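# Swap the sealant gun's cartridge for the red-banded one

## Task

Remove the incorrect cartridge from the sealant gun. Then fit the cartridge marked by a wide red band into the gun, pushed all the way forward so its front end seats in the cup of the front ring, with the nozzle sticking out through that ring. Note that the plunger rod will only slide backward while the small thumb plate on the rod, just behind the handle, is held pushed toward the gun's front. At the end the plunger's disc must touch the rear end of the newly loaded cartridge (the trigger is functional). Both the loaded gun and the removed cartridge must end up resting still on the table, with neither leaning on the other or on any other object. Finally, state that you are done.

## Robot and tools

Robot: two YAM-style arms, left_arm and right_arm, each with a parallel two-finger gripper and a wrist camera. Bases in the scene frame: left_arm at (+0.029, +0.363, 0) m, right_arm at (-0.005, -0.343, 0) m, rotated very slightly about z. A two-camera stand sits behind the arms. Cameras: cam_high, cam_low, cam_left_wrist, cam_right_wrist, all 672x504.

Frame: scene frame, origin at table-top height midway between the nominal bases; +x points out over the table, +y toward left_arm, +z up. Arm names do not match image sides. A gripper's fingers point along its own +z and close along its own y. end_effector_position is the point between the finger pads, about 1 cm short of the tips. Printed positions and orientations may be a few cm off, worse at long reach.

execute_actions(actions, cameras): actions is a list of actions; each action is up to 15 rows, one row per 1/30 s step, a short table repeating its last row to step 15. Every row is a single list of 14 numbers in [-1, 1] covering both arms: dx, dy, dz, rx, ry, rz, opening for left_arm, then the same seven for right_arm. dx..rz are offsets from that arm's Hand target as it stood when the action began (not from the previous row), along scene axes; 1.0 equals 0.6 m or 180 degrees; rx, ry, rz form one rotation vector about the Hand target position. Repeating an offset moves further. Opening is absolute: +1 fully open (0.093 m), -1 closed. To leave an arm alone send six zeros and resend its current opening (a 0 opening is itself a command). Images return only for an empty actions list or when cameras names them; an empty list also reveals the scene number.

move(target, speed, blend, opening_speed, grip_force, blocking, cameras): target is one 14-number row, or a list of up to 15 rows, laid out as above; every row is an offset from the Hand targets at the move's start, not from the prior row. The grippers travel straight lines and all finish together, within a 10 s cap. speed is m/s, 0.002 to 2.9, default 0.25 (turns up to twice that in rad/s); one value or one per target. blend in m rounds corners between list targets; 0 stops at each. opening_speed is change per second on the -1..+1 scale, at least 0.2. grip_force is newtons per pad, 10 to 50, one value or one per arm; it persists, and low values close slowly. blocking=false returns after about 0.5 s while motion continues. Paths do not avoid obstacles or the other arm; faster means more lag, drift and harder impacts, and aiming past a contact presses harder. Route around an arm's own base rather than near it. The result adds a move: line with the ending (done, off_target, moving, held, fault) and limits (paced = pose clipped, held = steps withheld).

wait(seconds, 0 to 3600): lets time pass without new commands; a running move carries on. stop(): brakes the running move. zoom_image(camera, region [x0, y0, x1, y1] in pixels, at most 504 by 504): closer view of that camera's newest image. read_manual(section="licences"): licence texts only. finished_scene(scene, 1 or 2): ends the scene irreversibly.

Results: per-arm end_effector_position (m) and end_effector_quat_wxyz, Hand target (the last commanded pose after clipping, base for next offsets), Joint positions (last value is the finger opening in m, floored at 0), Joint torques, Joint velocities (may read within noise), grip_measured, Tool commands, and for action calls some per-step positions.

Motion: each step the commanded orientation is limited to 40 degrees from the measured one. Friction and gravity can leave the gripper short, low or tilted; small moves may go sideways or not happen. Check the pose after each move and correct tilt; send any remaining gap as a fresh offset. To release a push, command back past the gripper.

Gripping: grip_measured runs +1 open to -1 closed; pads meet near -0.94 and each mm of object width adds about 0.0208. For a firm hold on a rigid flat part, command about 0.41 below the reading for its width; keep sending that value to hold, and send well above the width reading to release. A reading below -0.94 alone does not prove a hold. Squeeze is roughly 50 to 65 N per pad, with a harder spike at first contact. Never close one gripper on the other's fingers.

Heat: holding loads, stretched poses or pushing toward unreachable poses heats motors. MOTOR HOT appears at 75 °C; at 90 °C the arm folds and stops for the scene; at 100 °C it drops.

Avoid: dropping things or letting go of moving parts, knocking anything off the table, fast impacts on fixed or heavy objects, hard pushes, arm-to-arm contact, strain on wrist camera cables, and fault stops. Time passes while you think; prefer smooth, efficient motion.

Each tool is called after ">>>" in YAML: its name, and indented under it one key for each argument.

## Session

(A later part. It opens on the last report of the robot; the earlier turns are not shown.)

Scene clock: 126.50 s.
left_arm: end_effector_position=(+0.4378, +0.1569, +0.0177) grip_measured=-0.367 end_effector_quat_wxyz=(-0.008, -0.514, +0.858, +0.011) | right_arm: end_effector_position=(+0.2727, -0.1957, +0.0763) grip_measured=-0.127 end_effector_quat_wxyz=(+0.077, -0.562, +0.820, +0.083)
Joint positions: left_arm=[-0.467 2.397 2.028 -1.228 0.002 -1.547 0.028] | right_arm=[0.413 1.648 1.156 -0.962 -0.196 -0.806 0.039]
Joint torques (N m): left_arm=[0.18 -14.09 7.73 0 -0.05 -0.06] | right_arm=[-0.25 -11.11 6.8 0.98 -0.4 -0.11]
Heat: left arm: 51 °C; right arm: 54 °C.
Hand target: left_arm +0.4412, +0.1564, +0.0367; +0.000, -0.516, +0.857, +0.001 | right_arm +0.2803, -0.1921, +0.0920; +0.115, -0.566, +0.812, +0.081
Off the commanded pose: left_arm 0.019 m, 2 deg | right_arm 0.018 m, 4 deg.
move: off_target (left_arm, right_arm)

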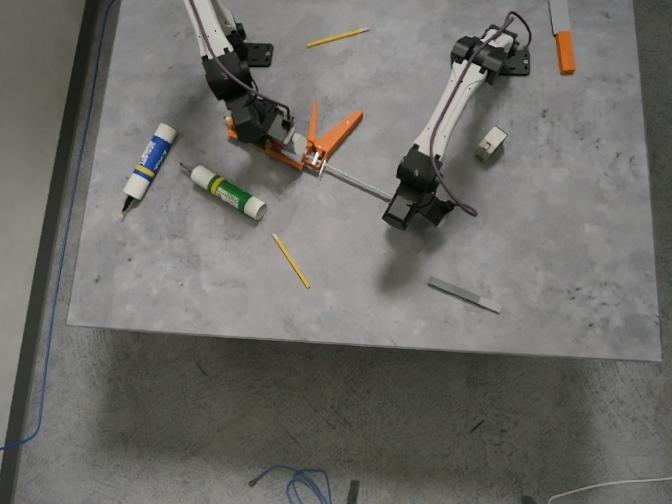

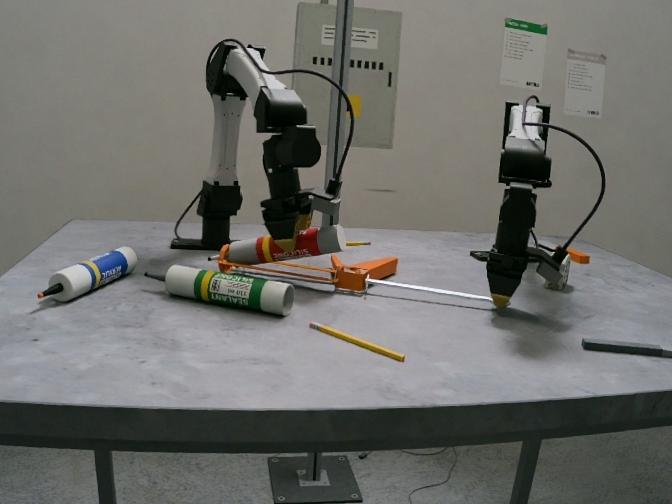

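>>> move:
  target:
    - [0,0,0,0,0,0,-0.8,-0.006,-0.0156,-0.005,0,0,0,-0.6]
    - [0,0,0,0,0,0,-0.8,-0.001,-0.003,-0.033,-0.042,0.0161,0,-0.6]
  speed: [0.05,0.05]
  cameras: ["cam_high","cam_low","cam_right_wrist"]

>>> zoom_image:
  camera: "cam_high"
  region: [200, 80, 340, 190]

>>> zoom_image:
  camera: "cam_low"
  region: [200, 220, 360, 310]

Scene clock: 129.23 s.
left_arm: end_effector_position=(+0.4375, +0.1567, +0.0177) grip_measured=-0.367 end_effector_quat_wxyz=(-0.009, -0.514, +0.858, +0.011) | right_arm: end_effector_position=(+0.2715, -0.1957, +0.0660) grip_measured=-0.127 end_effector_quat_wxyz=(+0.053, -0.569, +0.819, +0.051)
Joint positions: left_arm=[-0.467 2.397 2.028 -1.229 0.004 -1.547 0.028] | right_arm=[0.455 1.683 1.163 -0.965 -0.12 -0.784 0.039]
Joint torques (N m): left_arm=[0.16 -14.11 7.76 0.04 -0.06 -0.04] | right_arm=[0.59 -6.28 9.72 0.49 -0.1 0.08]
Heat: left arm: 52 °C; right arm: 53 °C.
Hand target: left_arm +0.4412, +0.1563, +0.0367; +0.000, -0.516, +0.857, +0.000 | right_arm +0.2797, -0.1939, +0.0723; +0.057, -0.570, +0.818, +0.041
Off the commanded pose: left_arm 0.019 m, 2 deg | right_arm 0.010 m, 1 deg.
move: done

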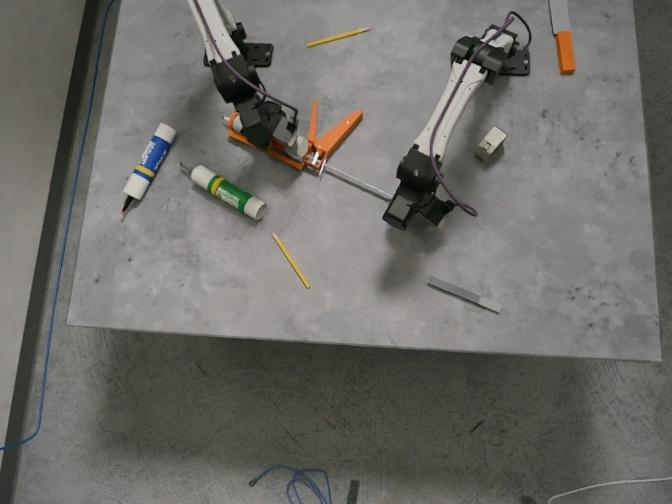

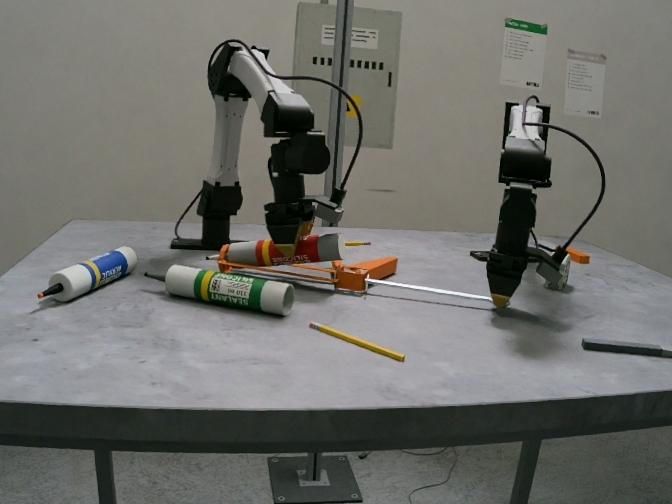

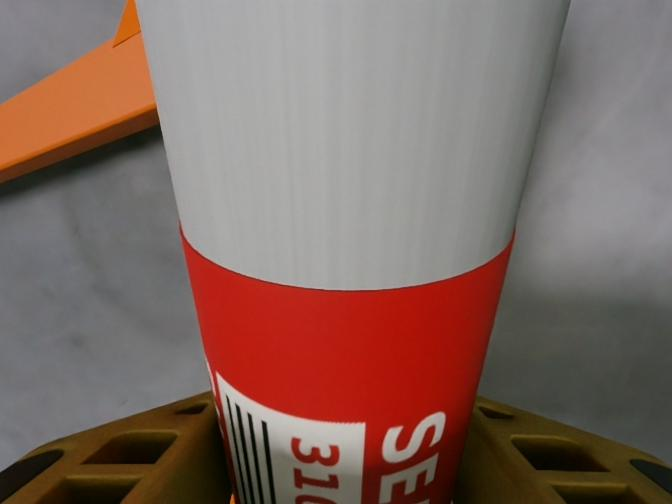

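Scaled by 3.600.

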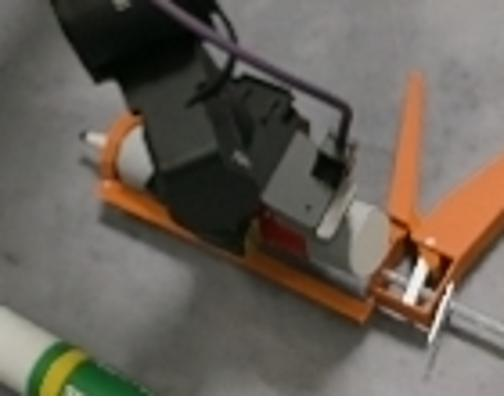

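Scaled by 3.150.

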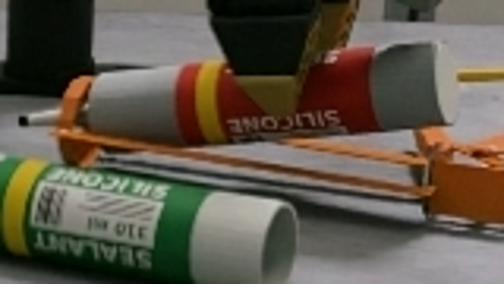

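>>> move:
  target:
    - [0,0,0,0,0,0,-0.8,-0.003,-0.009,-0.002,0,0,0,-0.6]
    - [0,0,0,0,0,0,-0.8,-0.003,-0.008,-0.022,-0.021,0.008,0,-0.6]
  speed: [0.05,0.05]
  cameras: ["cam_high","cam_low","cam_right_wrist"]

>>> zoom_image:
  camera: "cam_high"
  region: [200, 80, 340, 190]

>>> zoom_image:
  camera: "cam_low"
  region: [200, 220, 360, 310]

Scene clock: 131.33 s.
left_arm: end_effector_position=(+0.4375, +0.1571, +0.0177) grip_measured=-0.366 end_effector_quat_wxyz=(-0.008, -0.514, +0.858, +0.011) | right_arm: end_effector_position=(+0.2720, -0.1980, +0.0582) grip_measured=-0.127 end_effector_quat_wxyz=(+0.033, -0.571, +0.819, +0.034)
Joint positions: left_arm=[-0.467 2.397 2.028 -1.229 0.002 -1.547 0.028] | right_arm=[0.47 1.717 1.176 -0.976 -0.079 -0.775 0.039]
Joint torques (N m): left_arm=[0.18 -14.12 7.72 0.03 -0.04 -0.05] | right_arm=[0.68 -5.75 8.76 0.44 0 0.07]
Heat: left arm: 53 °C; right arm: 52 °C.
Hand target: left_arm +0.4412, +0.1564, +0.0367; +0.000, -0.516, +0.857, +0.001 | right_arm +0.2779, -0.1987, +0.0590; +0.028, -0.572, +0.820, +0.021
Off the commanded pose: left_arm 0.019 m, 2 deg | right_arm 0.006 m, 2 deg.
move: done

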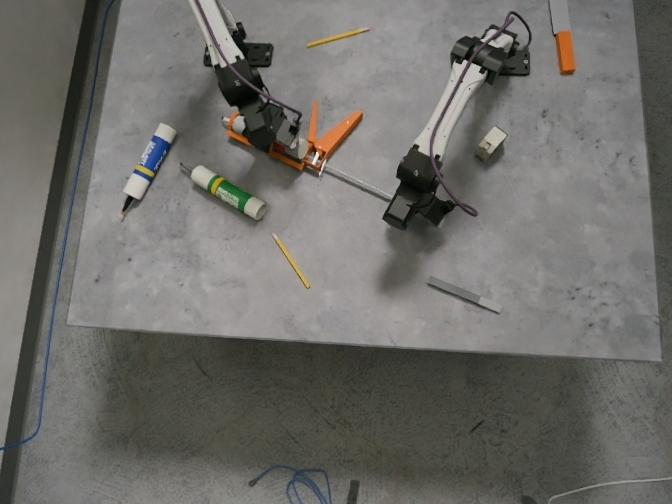

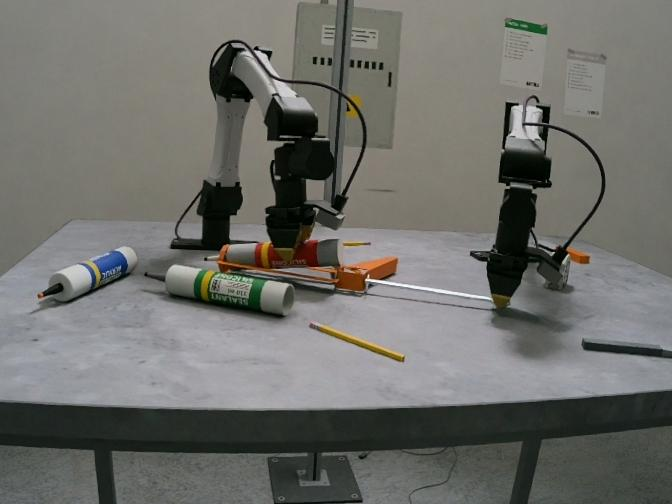

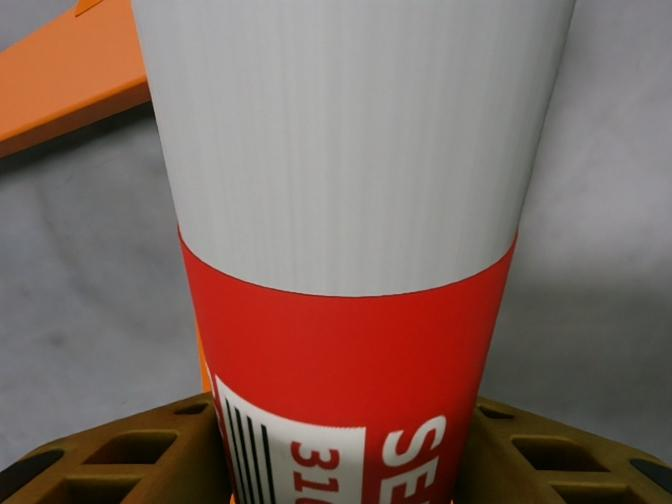

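Scaled by 3.600.

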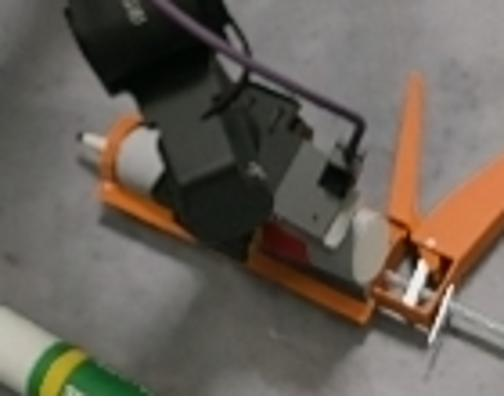

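Scaled by 3.150.

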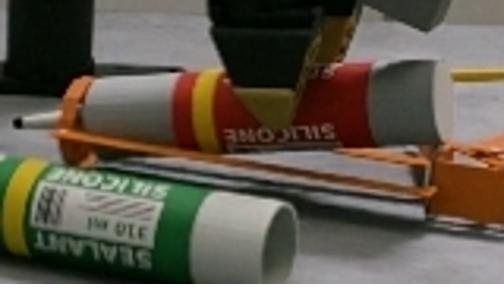

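>>> move:
  target:
    - [0,0,0,0,0,0,-0.8,0,0,0.018,0,0,0,-0.6]
    - [0,0,0,0,0,0,-0.8,-0.0075,-0.0195,0.018,0,0,0,-0.6]
  speed: [0.05,0.05]
  cameras: ["cam_high","cam_low","cam_right_wrist"]

>>> zoom_image:
  camera: "cam_high"
  region: [200, 80, 340, 190]

>>> zoom_image:
  camera: "cam_low"
  region: [200, 220, 360, 310]

Scene clock: 141.03 s.
left_arm: end_effector_position=(+0.4374, +0.1568, +0.0177) grip_measured=-0.366 end_effector_quat_wxyz=(-0.009, -0.517, +0.856, +0.011) | right_arm: end_effector_position=(+0.2751, -0.2018, +0.0630) grip_measured=-0.127 end_effector_quat_wxyz=(+0.032, -0.568, +0.822, +0.034)
Joint positions: left_arm=[-0.467 2.397 2.028 -1.229 0.003 -1.553 0.028] | right_arm=[0.454 1.717 1.195 -0.997 -0.079 -0.782 0.039]
Joint torques (N m): left_arm=[0.18 -14.17 7.76 0.04 -0.06 0.03] | right_arm=[-0.54 -9.42 6.78 0.24 0 -0.18]
Heat: left arm: 54 °C; right arm: 48 °C.
Hand target: left_arm +0.4412, +0.1564, +0.0367; +0.000, -0.516, +0.857, +0.001 | right_arm +0.2735, -0.2103, +0.0699; +0.028, -0.572, +0.820, +0.021
Off the commanded pose: left_arm 0.019 m, 2 deg | right_arm 0.011 m, 2 deg.
move: off_target (right_arm)

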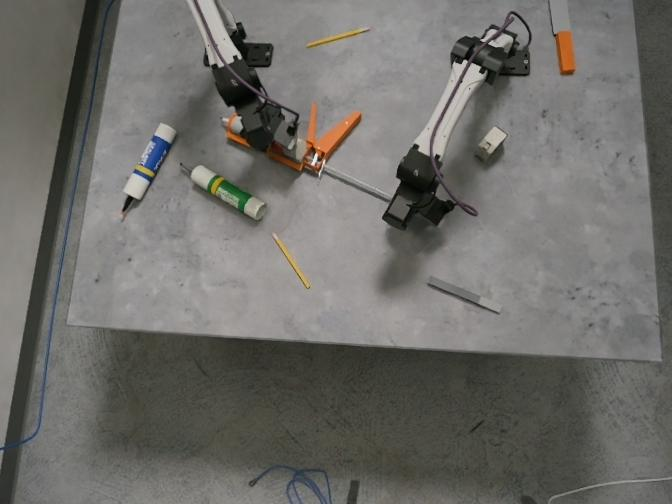

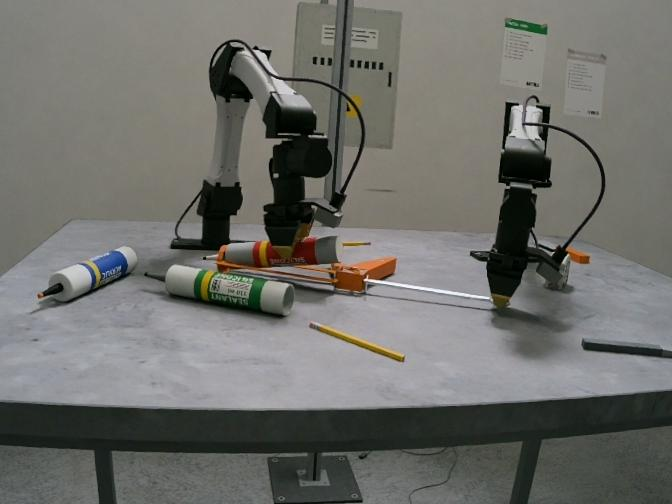

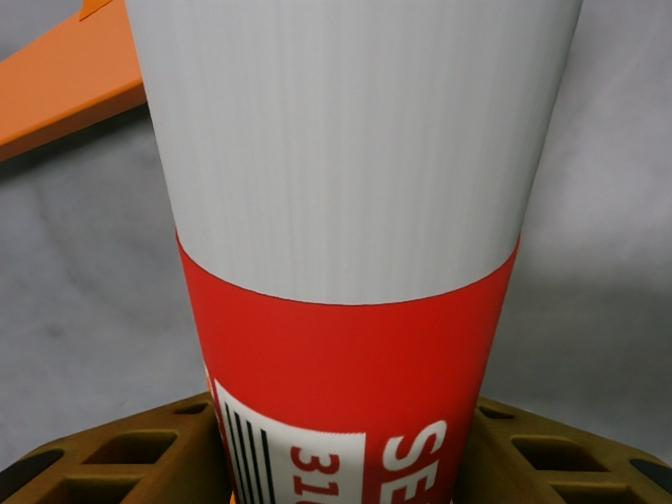

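Scaled by 3.600.

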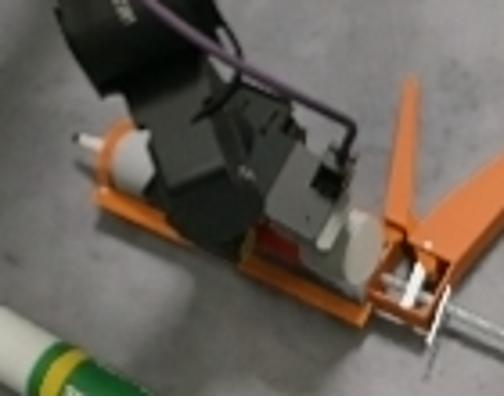

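Scaled by 3.150.

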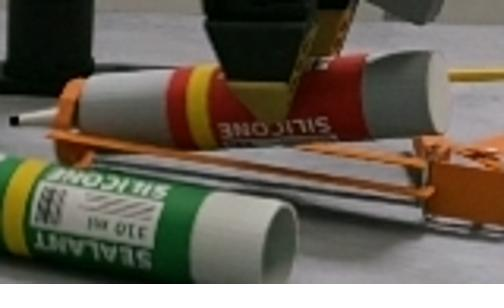

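>>> move:
  target:
    - [0,0,0,0,0,0,-0.8,0.006,0.024,0.012,0.0311,-0.0119,0,-0.6]
    - [0,0,0,0,0,0,-0.8,-0.001,0.005,0.012,0.0311,-0.0119,0,-0.6]
  speed: [0.06,0.05]
  cameras: ["cam_high","cam_low","cam_right_wrist"]

>>> zoom_image:
  camera: "cam_high"
  region: [200, 80, 340, 190]

>>> zoom_image:
  camera: "cam_low"
  region: [200, 220, 360, 310]

Scene clock: 143.80 s.
left_arm: end_effector_position=(+0.4372, +0.1563, +0.0177) grip_measured=-0.366 end_effector_quat_wxyz=(-0.010, -0.517, +0.856, +0.010) | right_arm: end_effector_position=(+0.2705, -0.2026, +0.0652) grip_measured=-0.127 end_effector_quat_wxyz=(+0.054, -0.568, +0.819, +0.061)
Joint positions: left_arm=[-0.467 2.397 2.028 -1.229 0.007 -1.553 0.028] | right_arm=[0.424 1.673 1.147 -0.965 -0.142 -0.811 0.039]
Joint torques (N m): left_arm=[0.17 -14.09 7.75 0.03 -0.09 0.04] | right_arm=[-0.73 -10.91 6.3 0.59 -0.16 -0.14]
Heat: left arm: 55 °C; right arm: 48 °C.
Hand target: left_arm +0.4412, +0.1563, +0.0367; +0.000, -0.516, +0.857, +0.000 | right_arm +0.2728, -0.2073, +0.0770; +0.071, -0.570, +0.817, +0.051
Off the commanded pose: left_arm 0.019 m, 2 deg | right_arm 0.013 m, 2 deg.
move: off_target (right_arm)

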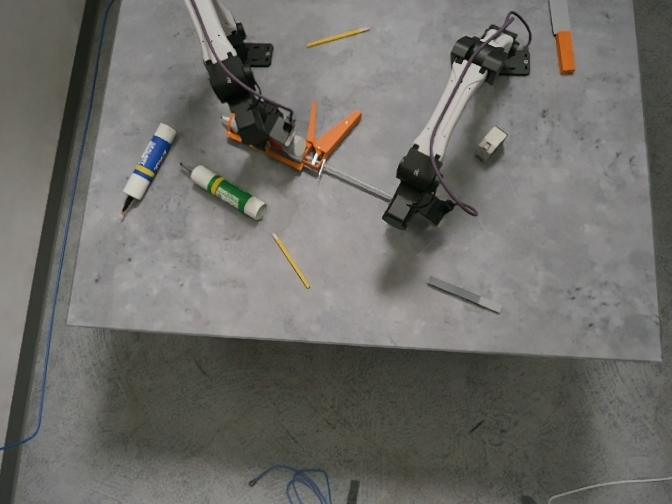

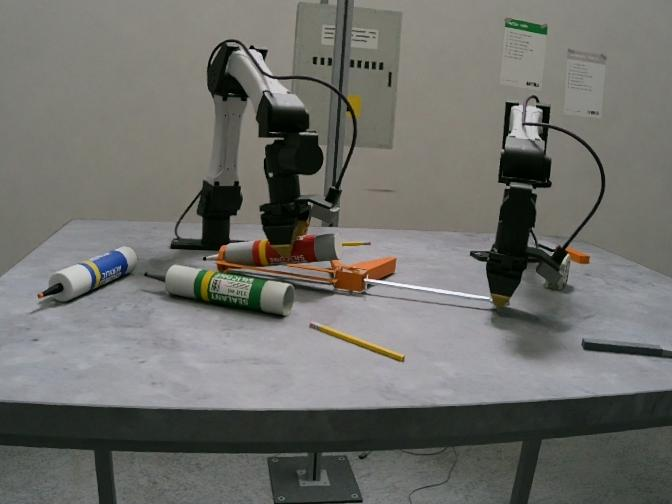

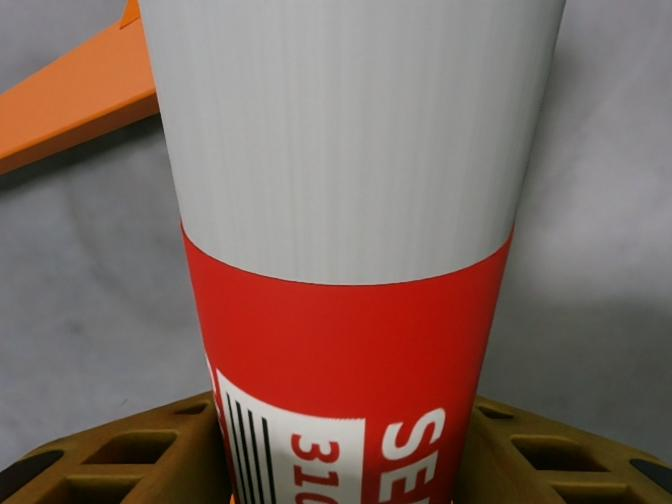

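Scaled by 3.600.

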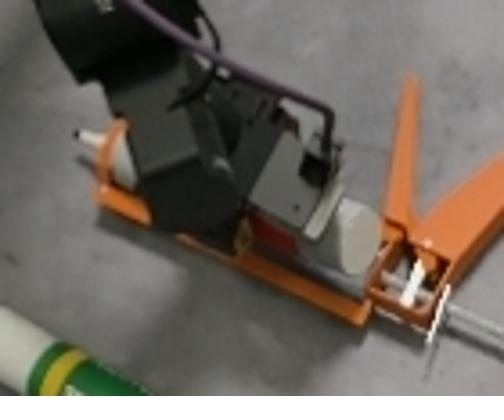

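Scaled by 3.150.

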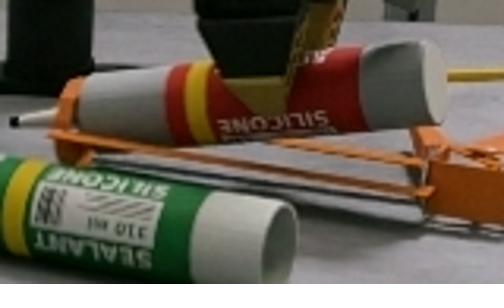

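>>> move:
  target:
    - [0,0,0,0,0,0,-0.8,0.0,0.004,-0.005,0,0,0,-0.6]
    - [0,0,0,0,0,0,-0.8,-0.0078,-0.0202,-0.008,0,0,0,-0.6]
  speed: [0.06,0.05]
  cameras: ["cam_high","cam_low"]

>>> zoom_image:
  camera: "cam_high"
  region: [200, 80, 340, 190]

>>> zoom_image:
  camera: "cam_low"
  region: [200, 220, 360, 310]

Scene clock: 145.57 s.
left_arm: end_effector_position=(+0.4345, +0.1511, +0.0177) grip_measured=-0.366 end_effector_quat_wxyz=(-0.018, -0.516, +0.856, +0.005) | right_arm: end_effector_position=(+0.2689, -0.2089, +0.0646) grip_measured=-0.127 end_effector_quat_wxyz=(+0.067, -0.568, +0.818, +0.067)
Joint positions: left_arm=[-0.473 2.397 2.028 -1.229 0.025 -1.557 0.028] | right_arm=[0.396 1.641 1.106 -0.937 -0.163 -0.839 0.039]
Joint torques (N m): left_arm=[0.65 -14.13 7.68 0.06 -0.25 0.07] | right_arm=[-1.22 -10.17 5.83 0.5 -0.02 -0.18]
Heat: left arm: 55 °C; right arm: 48 °C.
Hand target: left_arm +0.4411, +0.1562, +0.0367; +0.000, -0.516, +0.857, +0.000 | right_arm +0.2682, -0.2195, +0.0723; +0.071, -0.570, +0.817, +0.051
Off the commanded pose: left_arm 0.021 m, 2 deg | right_arm 0.013 m, 2 deg.
move: off_target (right_arm)

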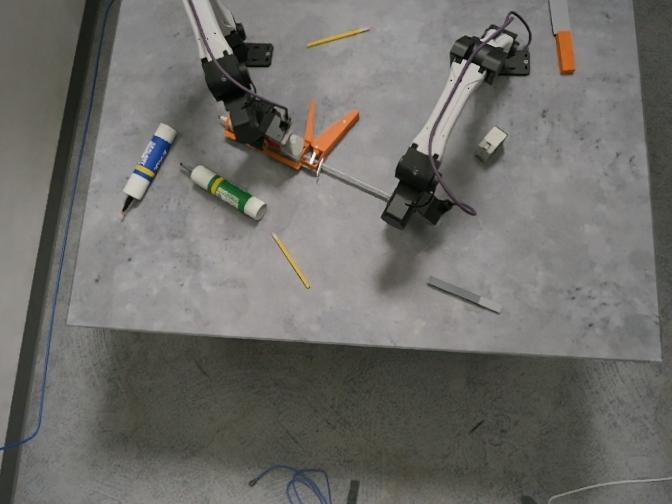

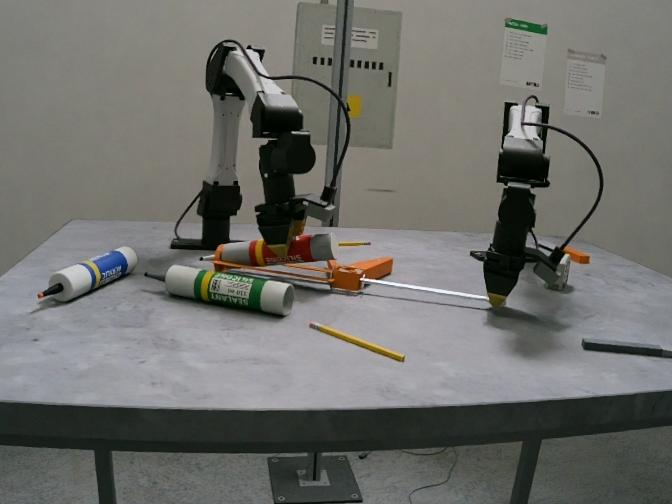

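Scaled by 3.600.

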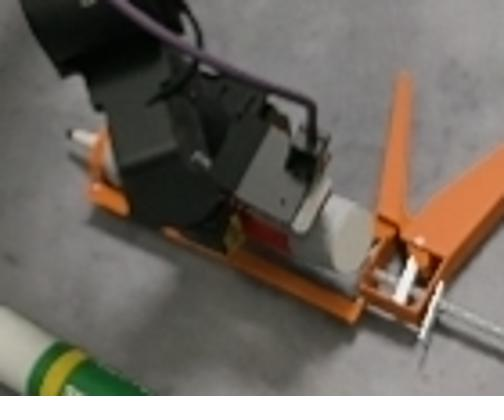

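Scaled by 3.150.

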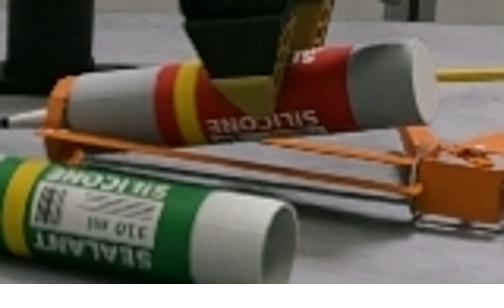

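>>> move:
  target:
    - [0,0,0,0,0,0,-0.8,0.007,0.022,-0.02,-0.0259,0.0099,0,-0.6]
  speed: [0.05]
  cameras: ["cam_high","cam_low","cam_right_wrist"]

>>> zoom_image:
  camera: "cam_high"
  region: [200, 80, 340, 190]

>>> zoom_image:
  camera: "cam_low"
  region: [200, 220, 360, 310]

Scene clock: 147.47 s.
left_arm: end_effector_position=(+0.4355, +0.1531, +0.0177) grip_measured=-0.366 end_effector_quat_wxyz=(-0.012, -0.516, +0.856, +0.009) | right_arm: end_effector_position=(+0.2690, -0.2053, +0.0576) grip_measured=-0.127 end_effector_quat_wxyz=(+0.043, -0.574, +0.817, +0.035)
Joint positions: left_arm=[-0.473 2.397 2.028 -1.229 0.012 -1.557 0.028] | right_arm=[0.449 1.68 1.129 -0.948 -0.085 -0.803 0.039]
Joint torques (N m): left_arm=[0.59 -14.11 7.71 0.05 -0.12 0.08] | right_arm=[0.55 -5.79 8.95 0.33 -0.04 0.16]
Heat: left arm: 55 °C; right arm: 48 °C.
Hand target: left_arm +0.4411, +0.1562, +0.0367; +0.000, -0.516, +0.857, +0.001 | right_arm +0.2724, -0.2063, +0.0603; +0.035, -0.571, +0.820, +0.026
Off the commanded pose: left_arm 0.020 m, 2 deg | right_arm 0.004 m, 1 deg.
move: done

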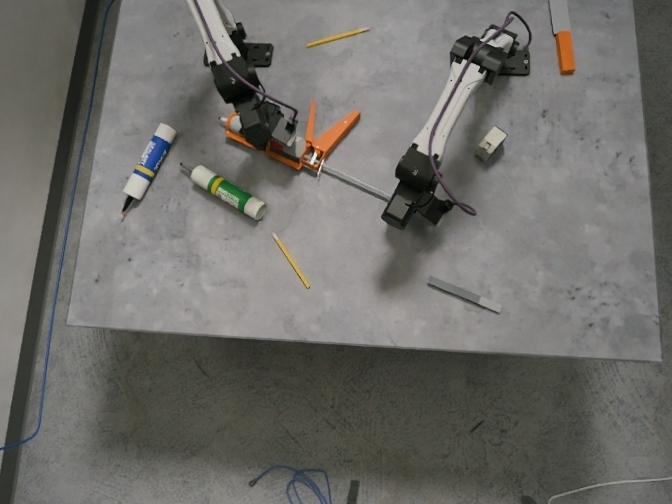

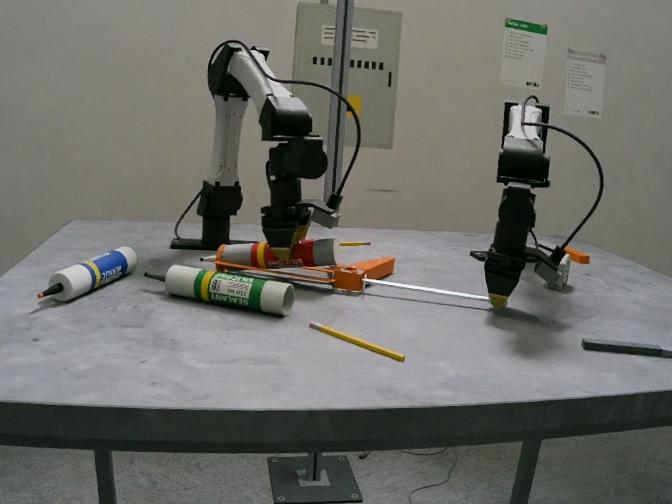

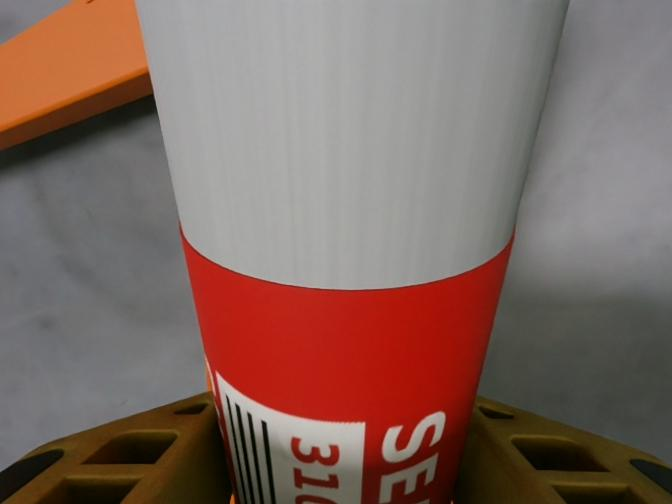

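Scaled by 3.600.

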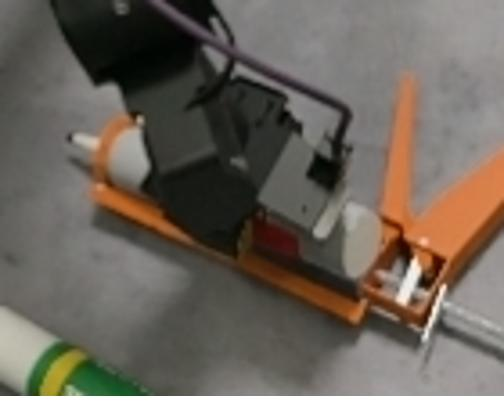

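Scaled by 3.150.

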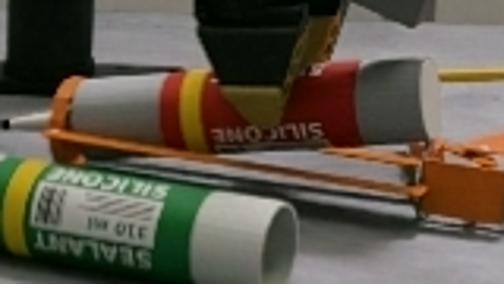

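>>> move:
  target:
    - [0,0,0,0,0,0,-0.8,0.003,0.007,-0.02,-0.0259,0.0099,0,-0.6]
  speed: [0.04]
  cameras: ["cam_high","cam_low","cam_right_wrist"]

>>> zoom_image:
  camera: "cam_high"
  region: [200, 80, 340, 190]

>>> zoom_image:
  camera: "cam_low"
  region: [200, 220, 360, 310]

Scene clock: 149.53 s.
left_arm: end_effector_position=(+0.4370, +0.1563, +0.0177) grip_measured=-0.366 end_effector_quat_wxyz=(-0.006, -0.517, +0.856, +0.013) | right_arm: end_effector_position=(+0.2751, -0.1961, +0.0553) grip_measured=-0.127 end_effector_quat_wxyz=(+0.025, -0.574, +0.818, +0.019)
Joint positions: left_arm=[-0.471 2.397 2.028 -1.23 -0.003 -1.557 0.028] | right_arm=[0.489 1.742 1.195 -0.98 -0.044 -0.763 0.039]
Joint torques (N m): left_arm=[0.46 -14.13 7.72 0.04 0.01 0.08] | right_arm=[0.79 -4.82 7.51 0.29 0.16 0.15]
Heat: left arm: 56 °C; right arm: 47 °C.
Hand target: left_arm +0.4412, +0.1563, +0.0367; +0.000, -0.516, +0.857, +0.000 | right_arm +0.2742, -0.2021, +0.0483; -0.001, -0.572, +0.820, +0.002
Off the commanded pose: left_arm 0.019 m, 2 deg | right_arm 0.009 m, 4 deg.
move: off_target (right_arm)

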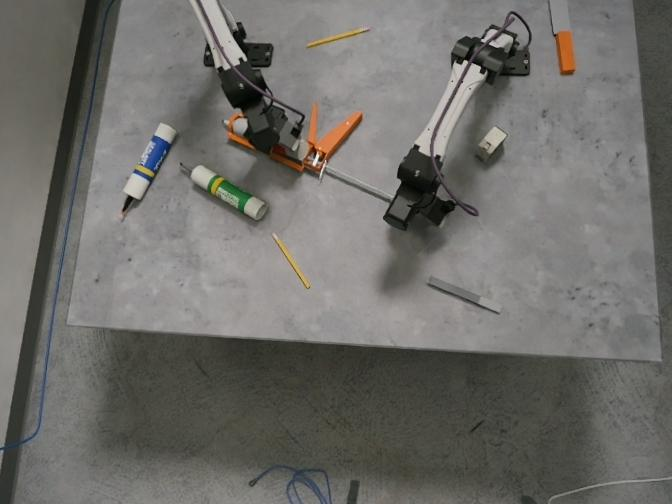

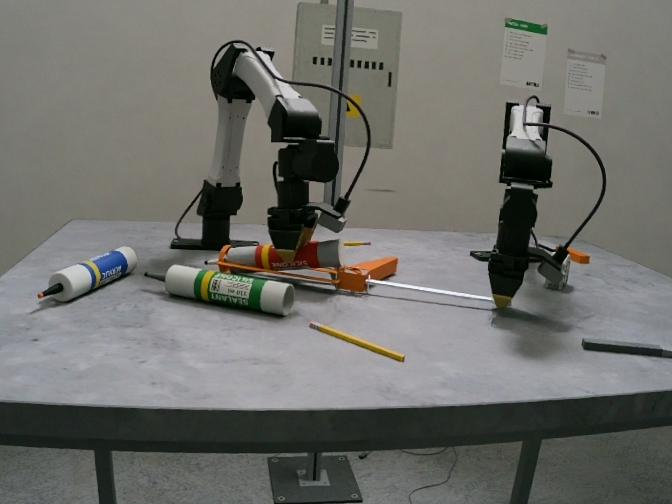

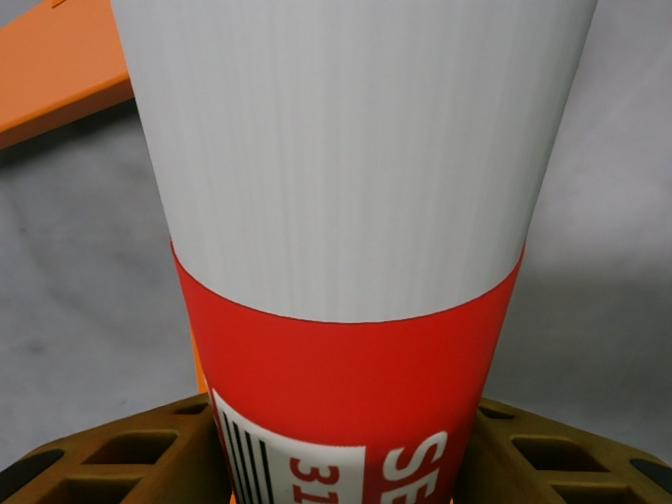

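Scaled by 3.600.

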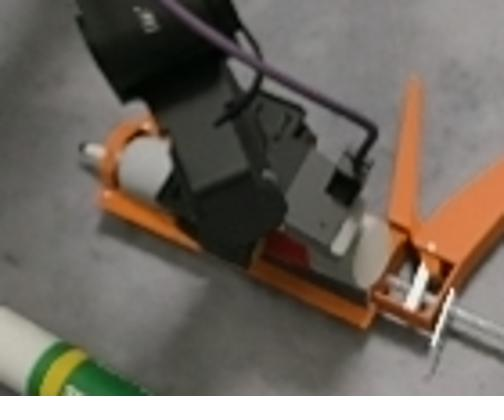

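Scaled by 3.150.

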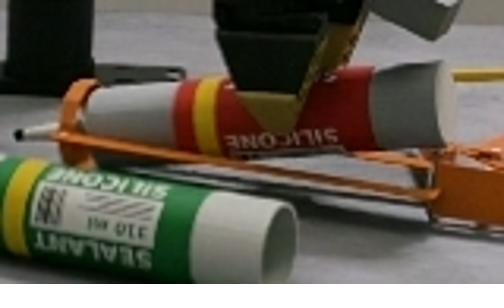

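>>> move:
  target:
    - [0,0,0,0,0,0,-0.8,0.0,0.004,0.018,0.025,-0.0096,0,-0.6]
    - [0,0,0,0,0,0,-0.8,-0.009,0.003,0.045,0.06,-0.023,0,-0.6]
    - [0,0,0,0,0,0,-0.8,-0.016,-0.018,0.040,0.06,-0.023,0,-0.6]
  speed: [0.05,0.05,0.05]
  cameras: ["cam_high","cam_low","cam_right_wrist"]

>>> zoom_image:
  camera: "cam_high"
  region: [200, 80, 340, 190]

>>> zoom_image:
  camera: "cam_low"
  region: [200, 220, 360, 310]

Scene clock: 154.27 s.
left_arm: end_effector_position=(+0.4357, +0.1549, +0.0177) grip_measured=-0.366 end_effector_quat_wxyz=(-0.011, -0.517, +0.856, +0.011) | right_arm: end_effector_position=(+0.2627, -0.2095, +0.0609) grip_measured=-0.127 end_effector_quat_wxyz=(+0.065, -0.568, +0.818, +0.066)
Joint positions: left_arm=[-0.471 2.397 2.028 -1.232 0.007 -1.557 0.028] | right_arm=[0.404 1.625 1.074 -0.923 -0.158 -0.831 0.039]
Joint torques (N m): left_arm=[0.44 -14.11 7.76 0.06 -0.08 0.08] | right_arm=[-0.66 -10.47 6.3 0.62 -0.23 -0.08]
Heat: left arm: 56 °C; right arm: 47 °C.
Hand target: left_arm +0.4411, +0.1562, +0.0367; +0.000, -0.516, +0.857, +0.000 | right_arm +0.2645, -0.2129, +0.0723; +0.082, -0.569, +0.816, +0.058
Off the commanded pose: left_arm 0.020 m, 2 deg | right_arm 0.012 m, 2 deg.
move: off_target (right_arm)

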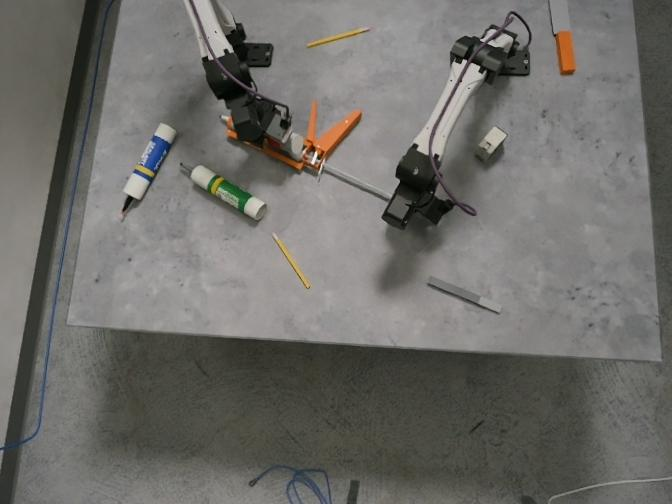

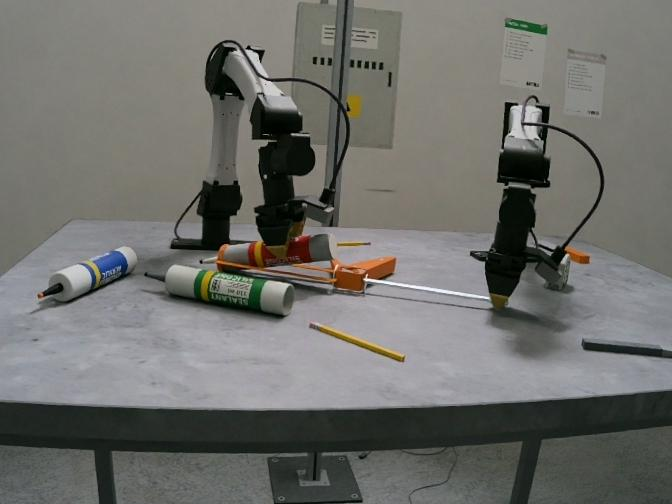

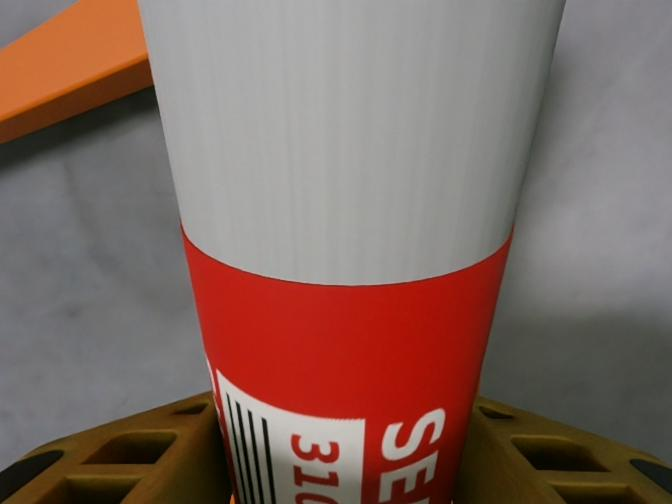

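Scaled by 3.600.

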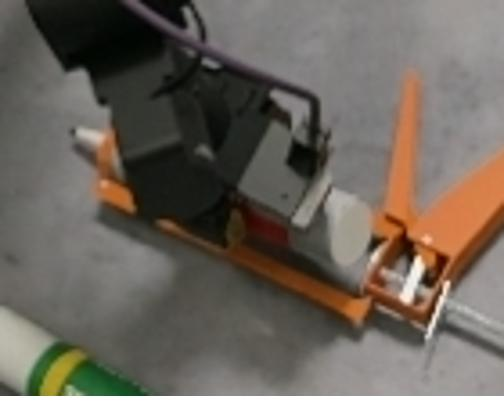

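Scaled by 3.150.

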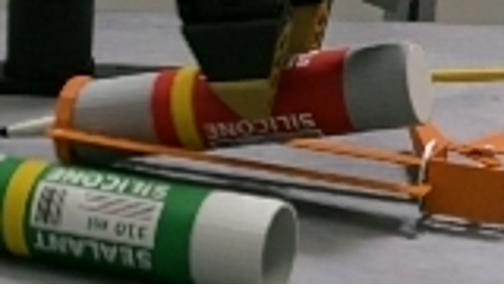

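>>> move:
  target:
    - [0,0,0,0,0,0,-0.8,-0.0024,-0.006,0,0,0,0,-0.6]
    - [0,0,0,0,0,0,-0.8,0.0005,0.002,-0.024,-0.0311,0.0119,0,-0.6]
  speed: [0.05,0.04]
  cameras: ["cam_high","cam_low","cam_right_wrist"]

>>> zoom_image:
  camera: "cam_high"
  region: [200, 80, 340, 190]

>>> zoom_image:
  camera: "cam_low"
  region: [200, 220, 360, 310]

Scene clock: 156.83 s.
left_arm: end_effector_position=(+0.4355, +0.1544, +0.0177) grip_measured=-0.366 end_effector_quat_wxyz=(-0.012, -0.517, +0.856, +0.010) | right_arm: end_effector_position=(+0.2620, -0.2097, +0.0539) grip_measured=-0.127 end_effector_quat_wxyz=(+0.049, -0.573, +0.817, +0.038)
Joint positions: left_arm=[-0.471 2.397 2.028 -1.232 0.01 -1.557 0.028] | right_arm=[0.44 1.646 1.075 -0.919 -0.094 -0.809 0.039]
Joint torques (N m): left_arm=[0.49 -14.08 7.73 0.05 -0.11 0.08] | right_arm=[0.47 -5.75 9.06 0.27 -0.05 0.11]
Heat: left arm: 57 °C; right arm: 47 °C.
Hand target: left_arm +0.4412, +0.1563, +0.0367; +0.000, -0.516, +0.857, +0.001 | right_arm +0.2648, -0.2117, +0.0578; +0.039, -0.571, +0.819, +0.029
Off the commanded pose: left_arm 0.020 m, 2 deg | right_arm 0.005 m, 2 deg.
move: done

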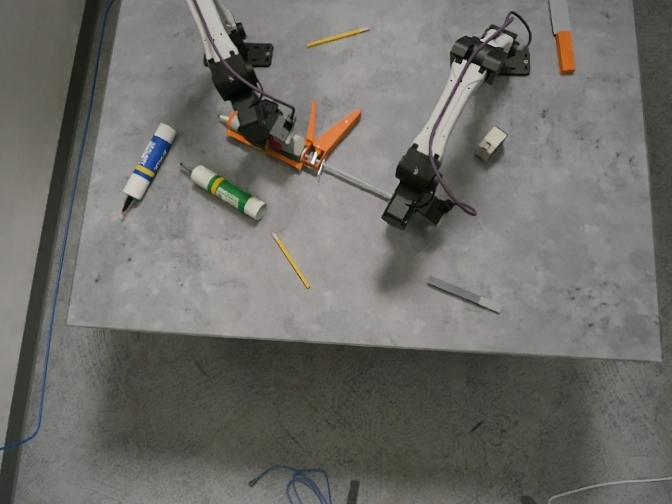

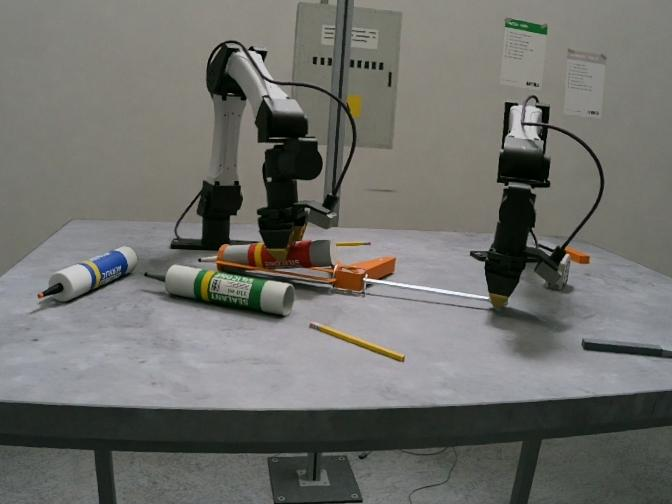

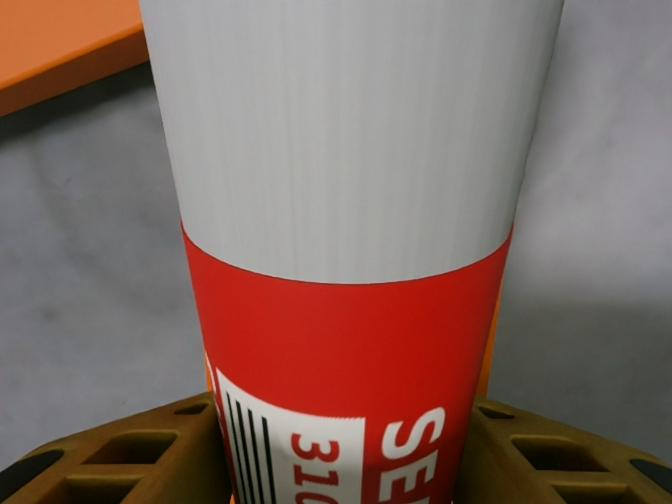

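Scaled by 3.600.

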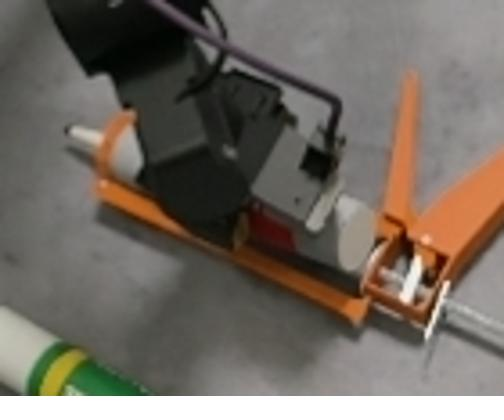

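Scaled by 3.150.

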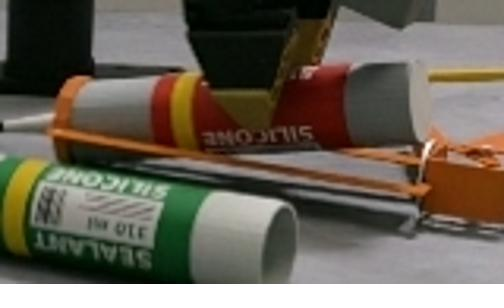

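>>> move:
  target:
    - [0,0,0,0,0,0,-0.8,0.003,0.002,-0.014,-0.0155,0.006,0,-0.6]
    - [0,0,0,0,0,0,-0.8,0.005,0.003,-0.026,-0.0291,0.0112,0,-0.6]
  speed: [0.04,0.04]
  cameras: ["cam_high","cam_low","cam_right_wrist"]

>>> zoom_image:
  camera: "cam_high"
  region: [200, 80, 340, 190]

>>> zoom_image:
  camera: "cam_low"
  region: [200, 220, 360, 310]

Scene clock: 159.13 s.
left_arm: end_effector_position=(+0.4355, +0.1544, +0.0177) grip_measured=-0.366 end_effector_quat_wxyz=(-0.012, -0.517, +0.856, +0.010) | right_arm: end_effector_position=(+0.2631, -0.2106, +0.0386) grip_measured=-0.127 end_effector_quat_wxyz=(+0.002, -0.572, +0.820, +0.009)
Joint positions: left_arm=[-0.471 2.397 2.028 -1.232 0.01 -1.557 0.028] | right_arm=[0.478 1.738 1.121 -0.952 -0.019 -0.77 0.039]
Joint torques (N m): left_arm=[0.5 -14.11 7.72 0.05 -0.1 0.08] | right_arm=[0.54 -6.23 8.81 0.24 -0.06 0.1]
Heat: left arm: 57 °C; right arm: 46 °C.
Hand target: left_arm +0.4412, +0.1563, +0.0367; +0.000, -0.516, +0.857, +0.001 | right_arm +0.2680, -0.2099, +0.0423; -0.001, -0.572, +0.820, +0.001
Off the commanded pose: left_arm 0.020 m, 2 deg | right_arm 0.006 m, 1 deg.
move: done

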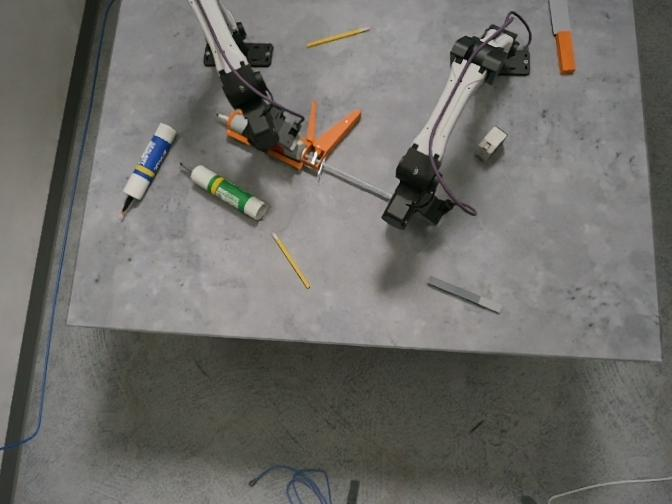

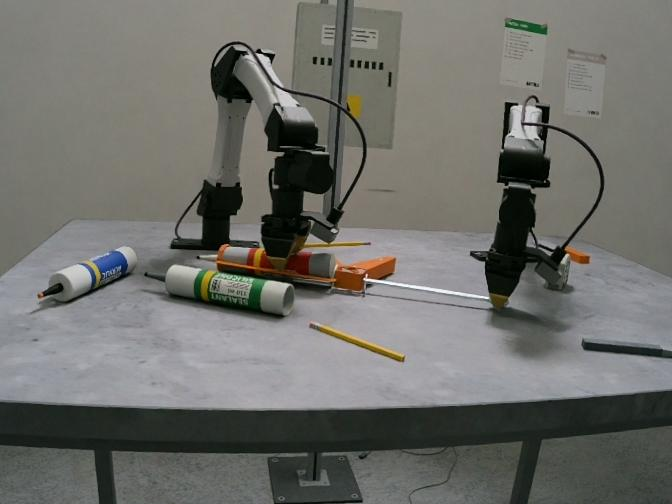

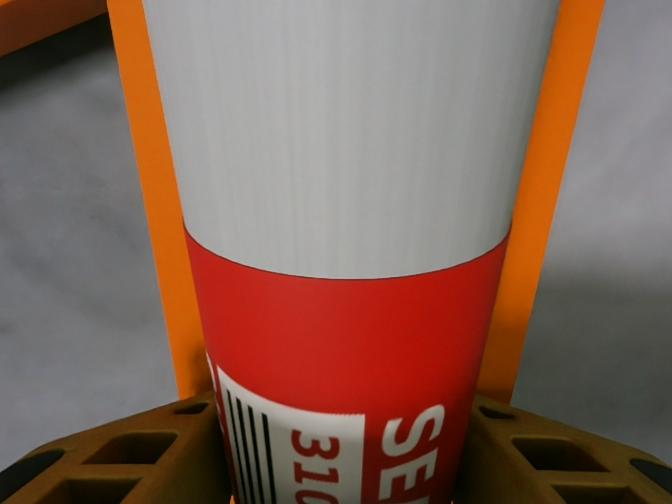

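Scaled by 3.600.

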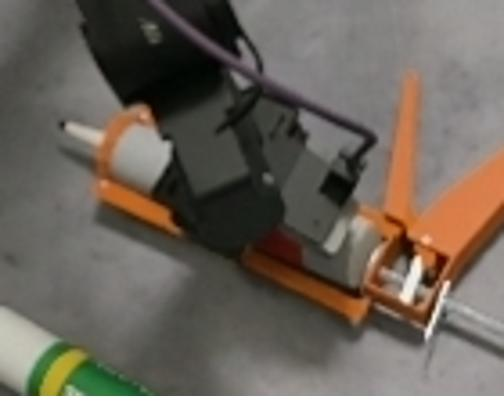

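Scaled by 3.150.

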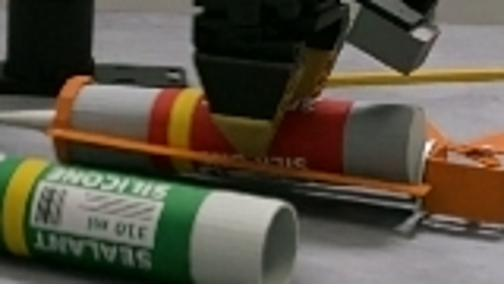

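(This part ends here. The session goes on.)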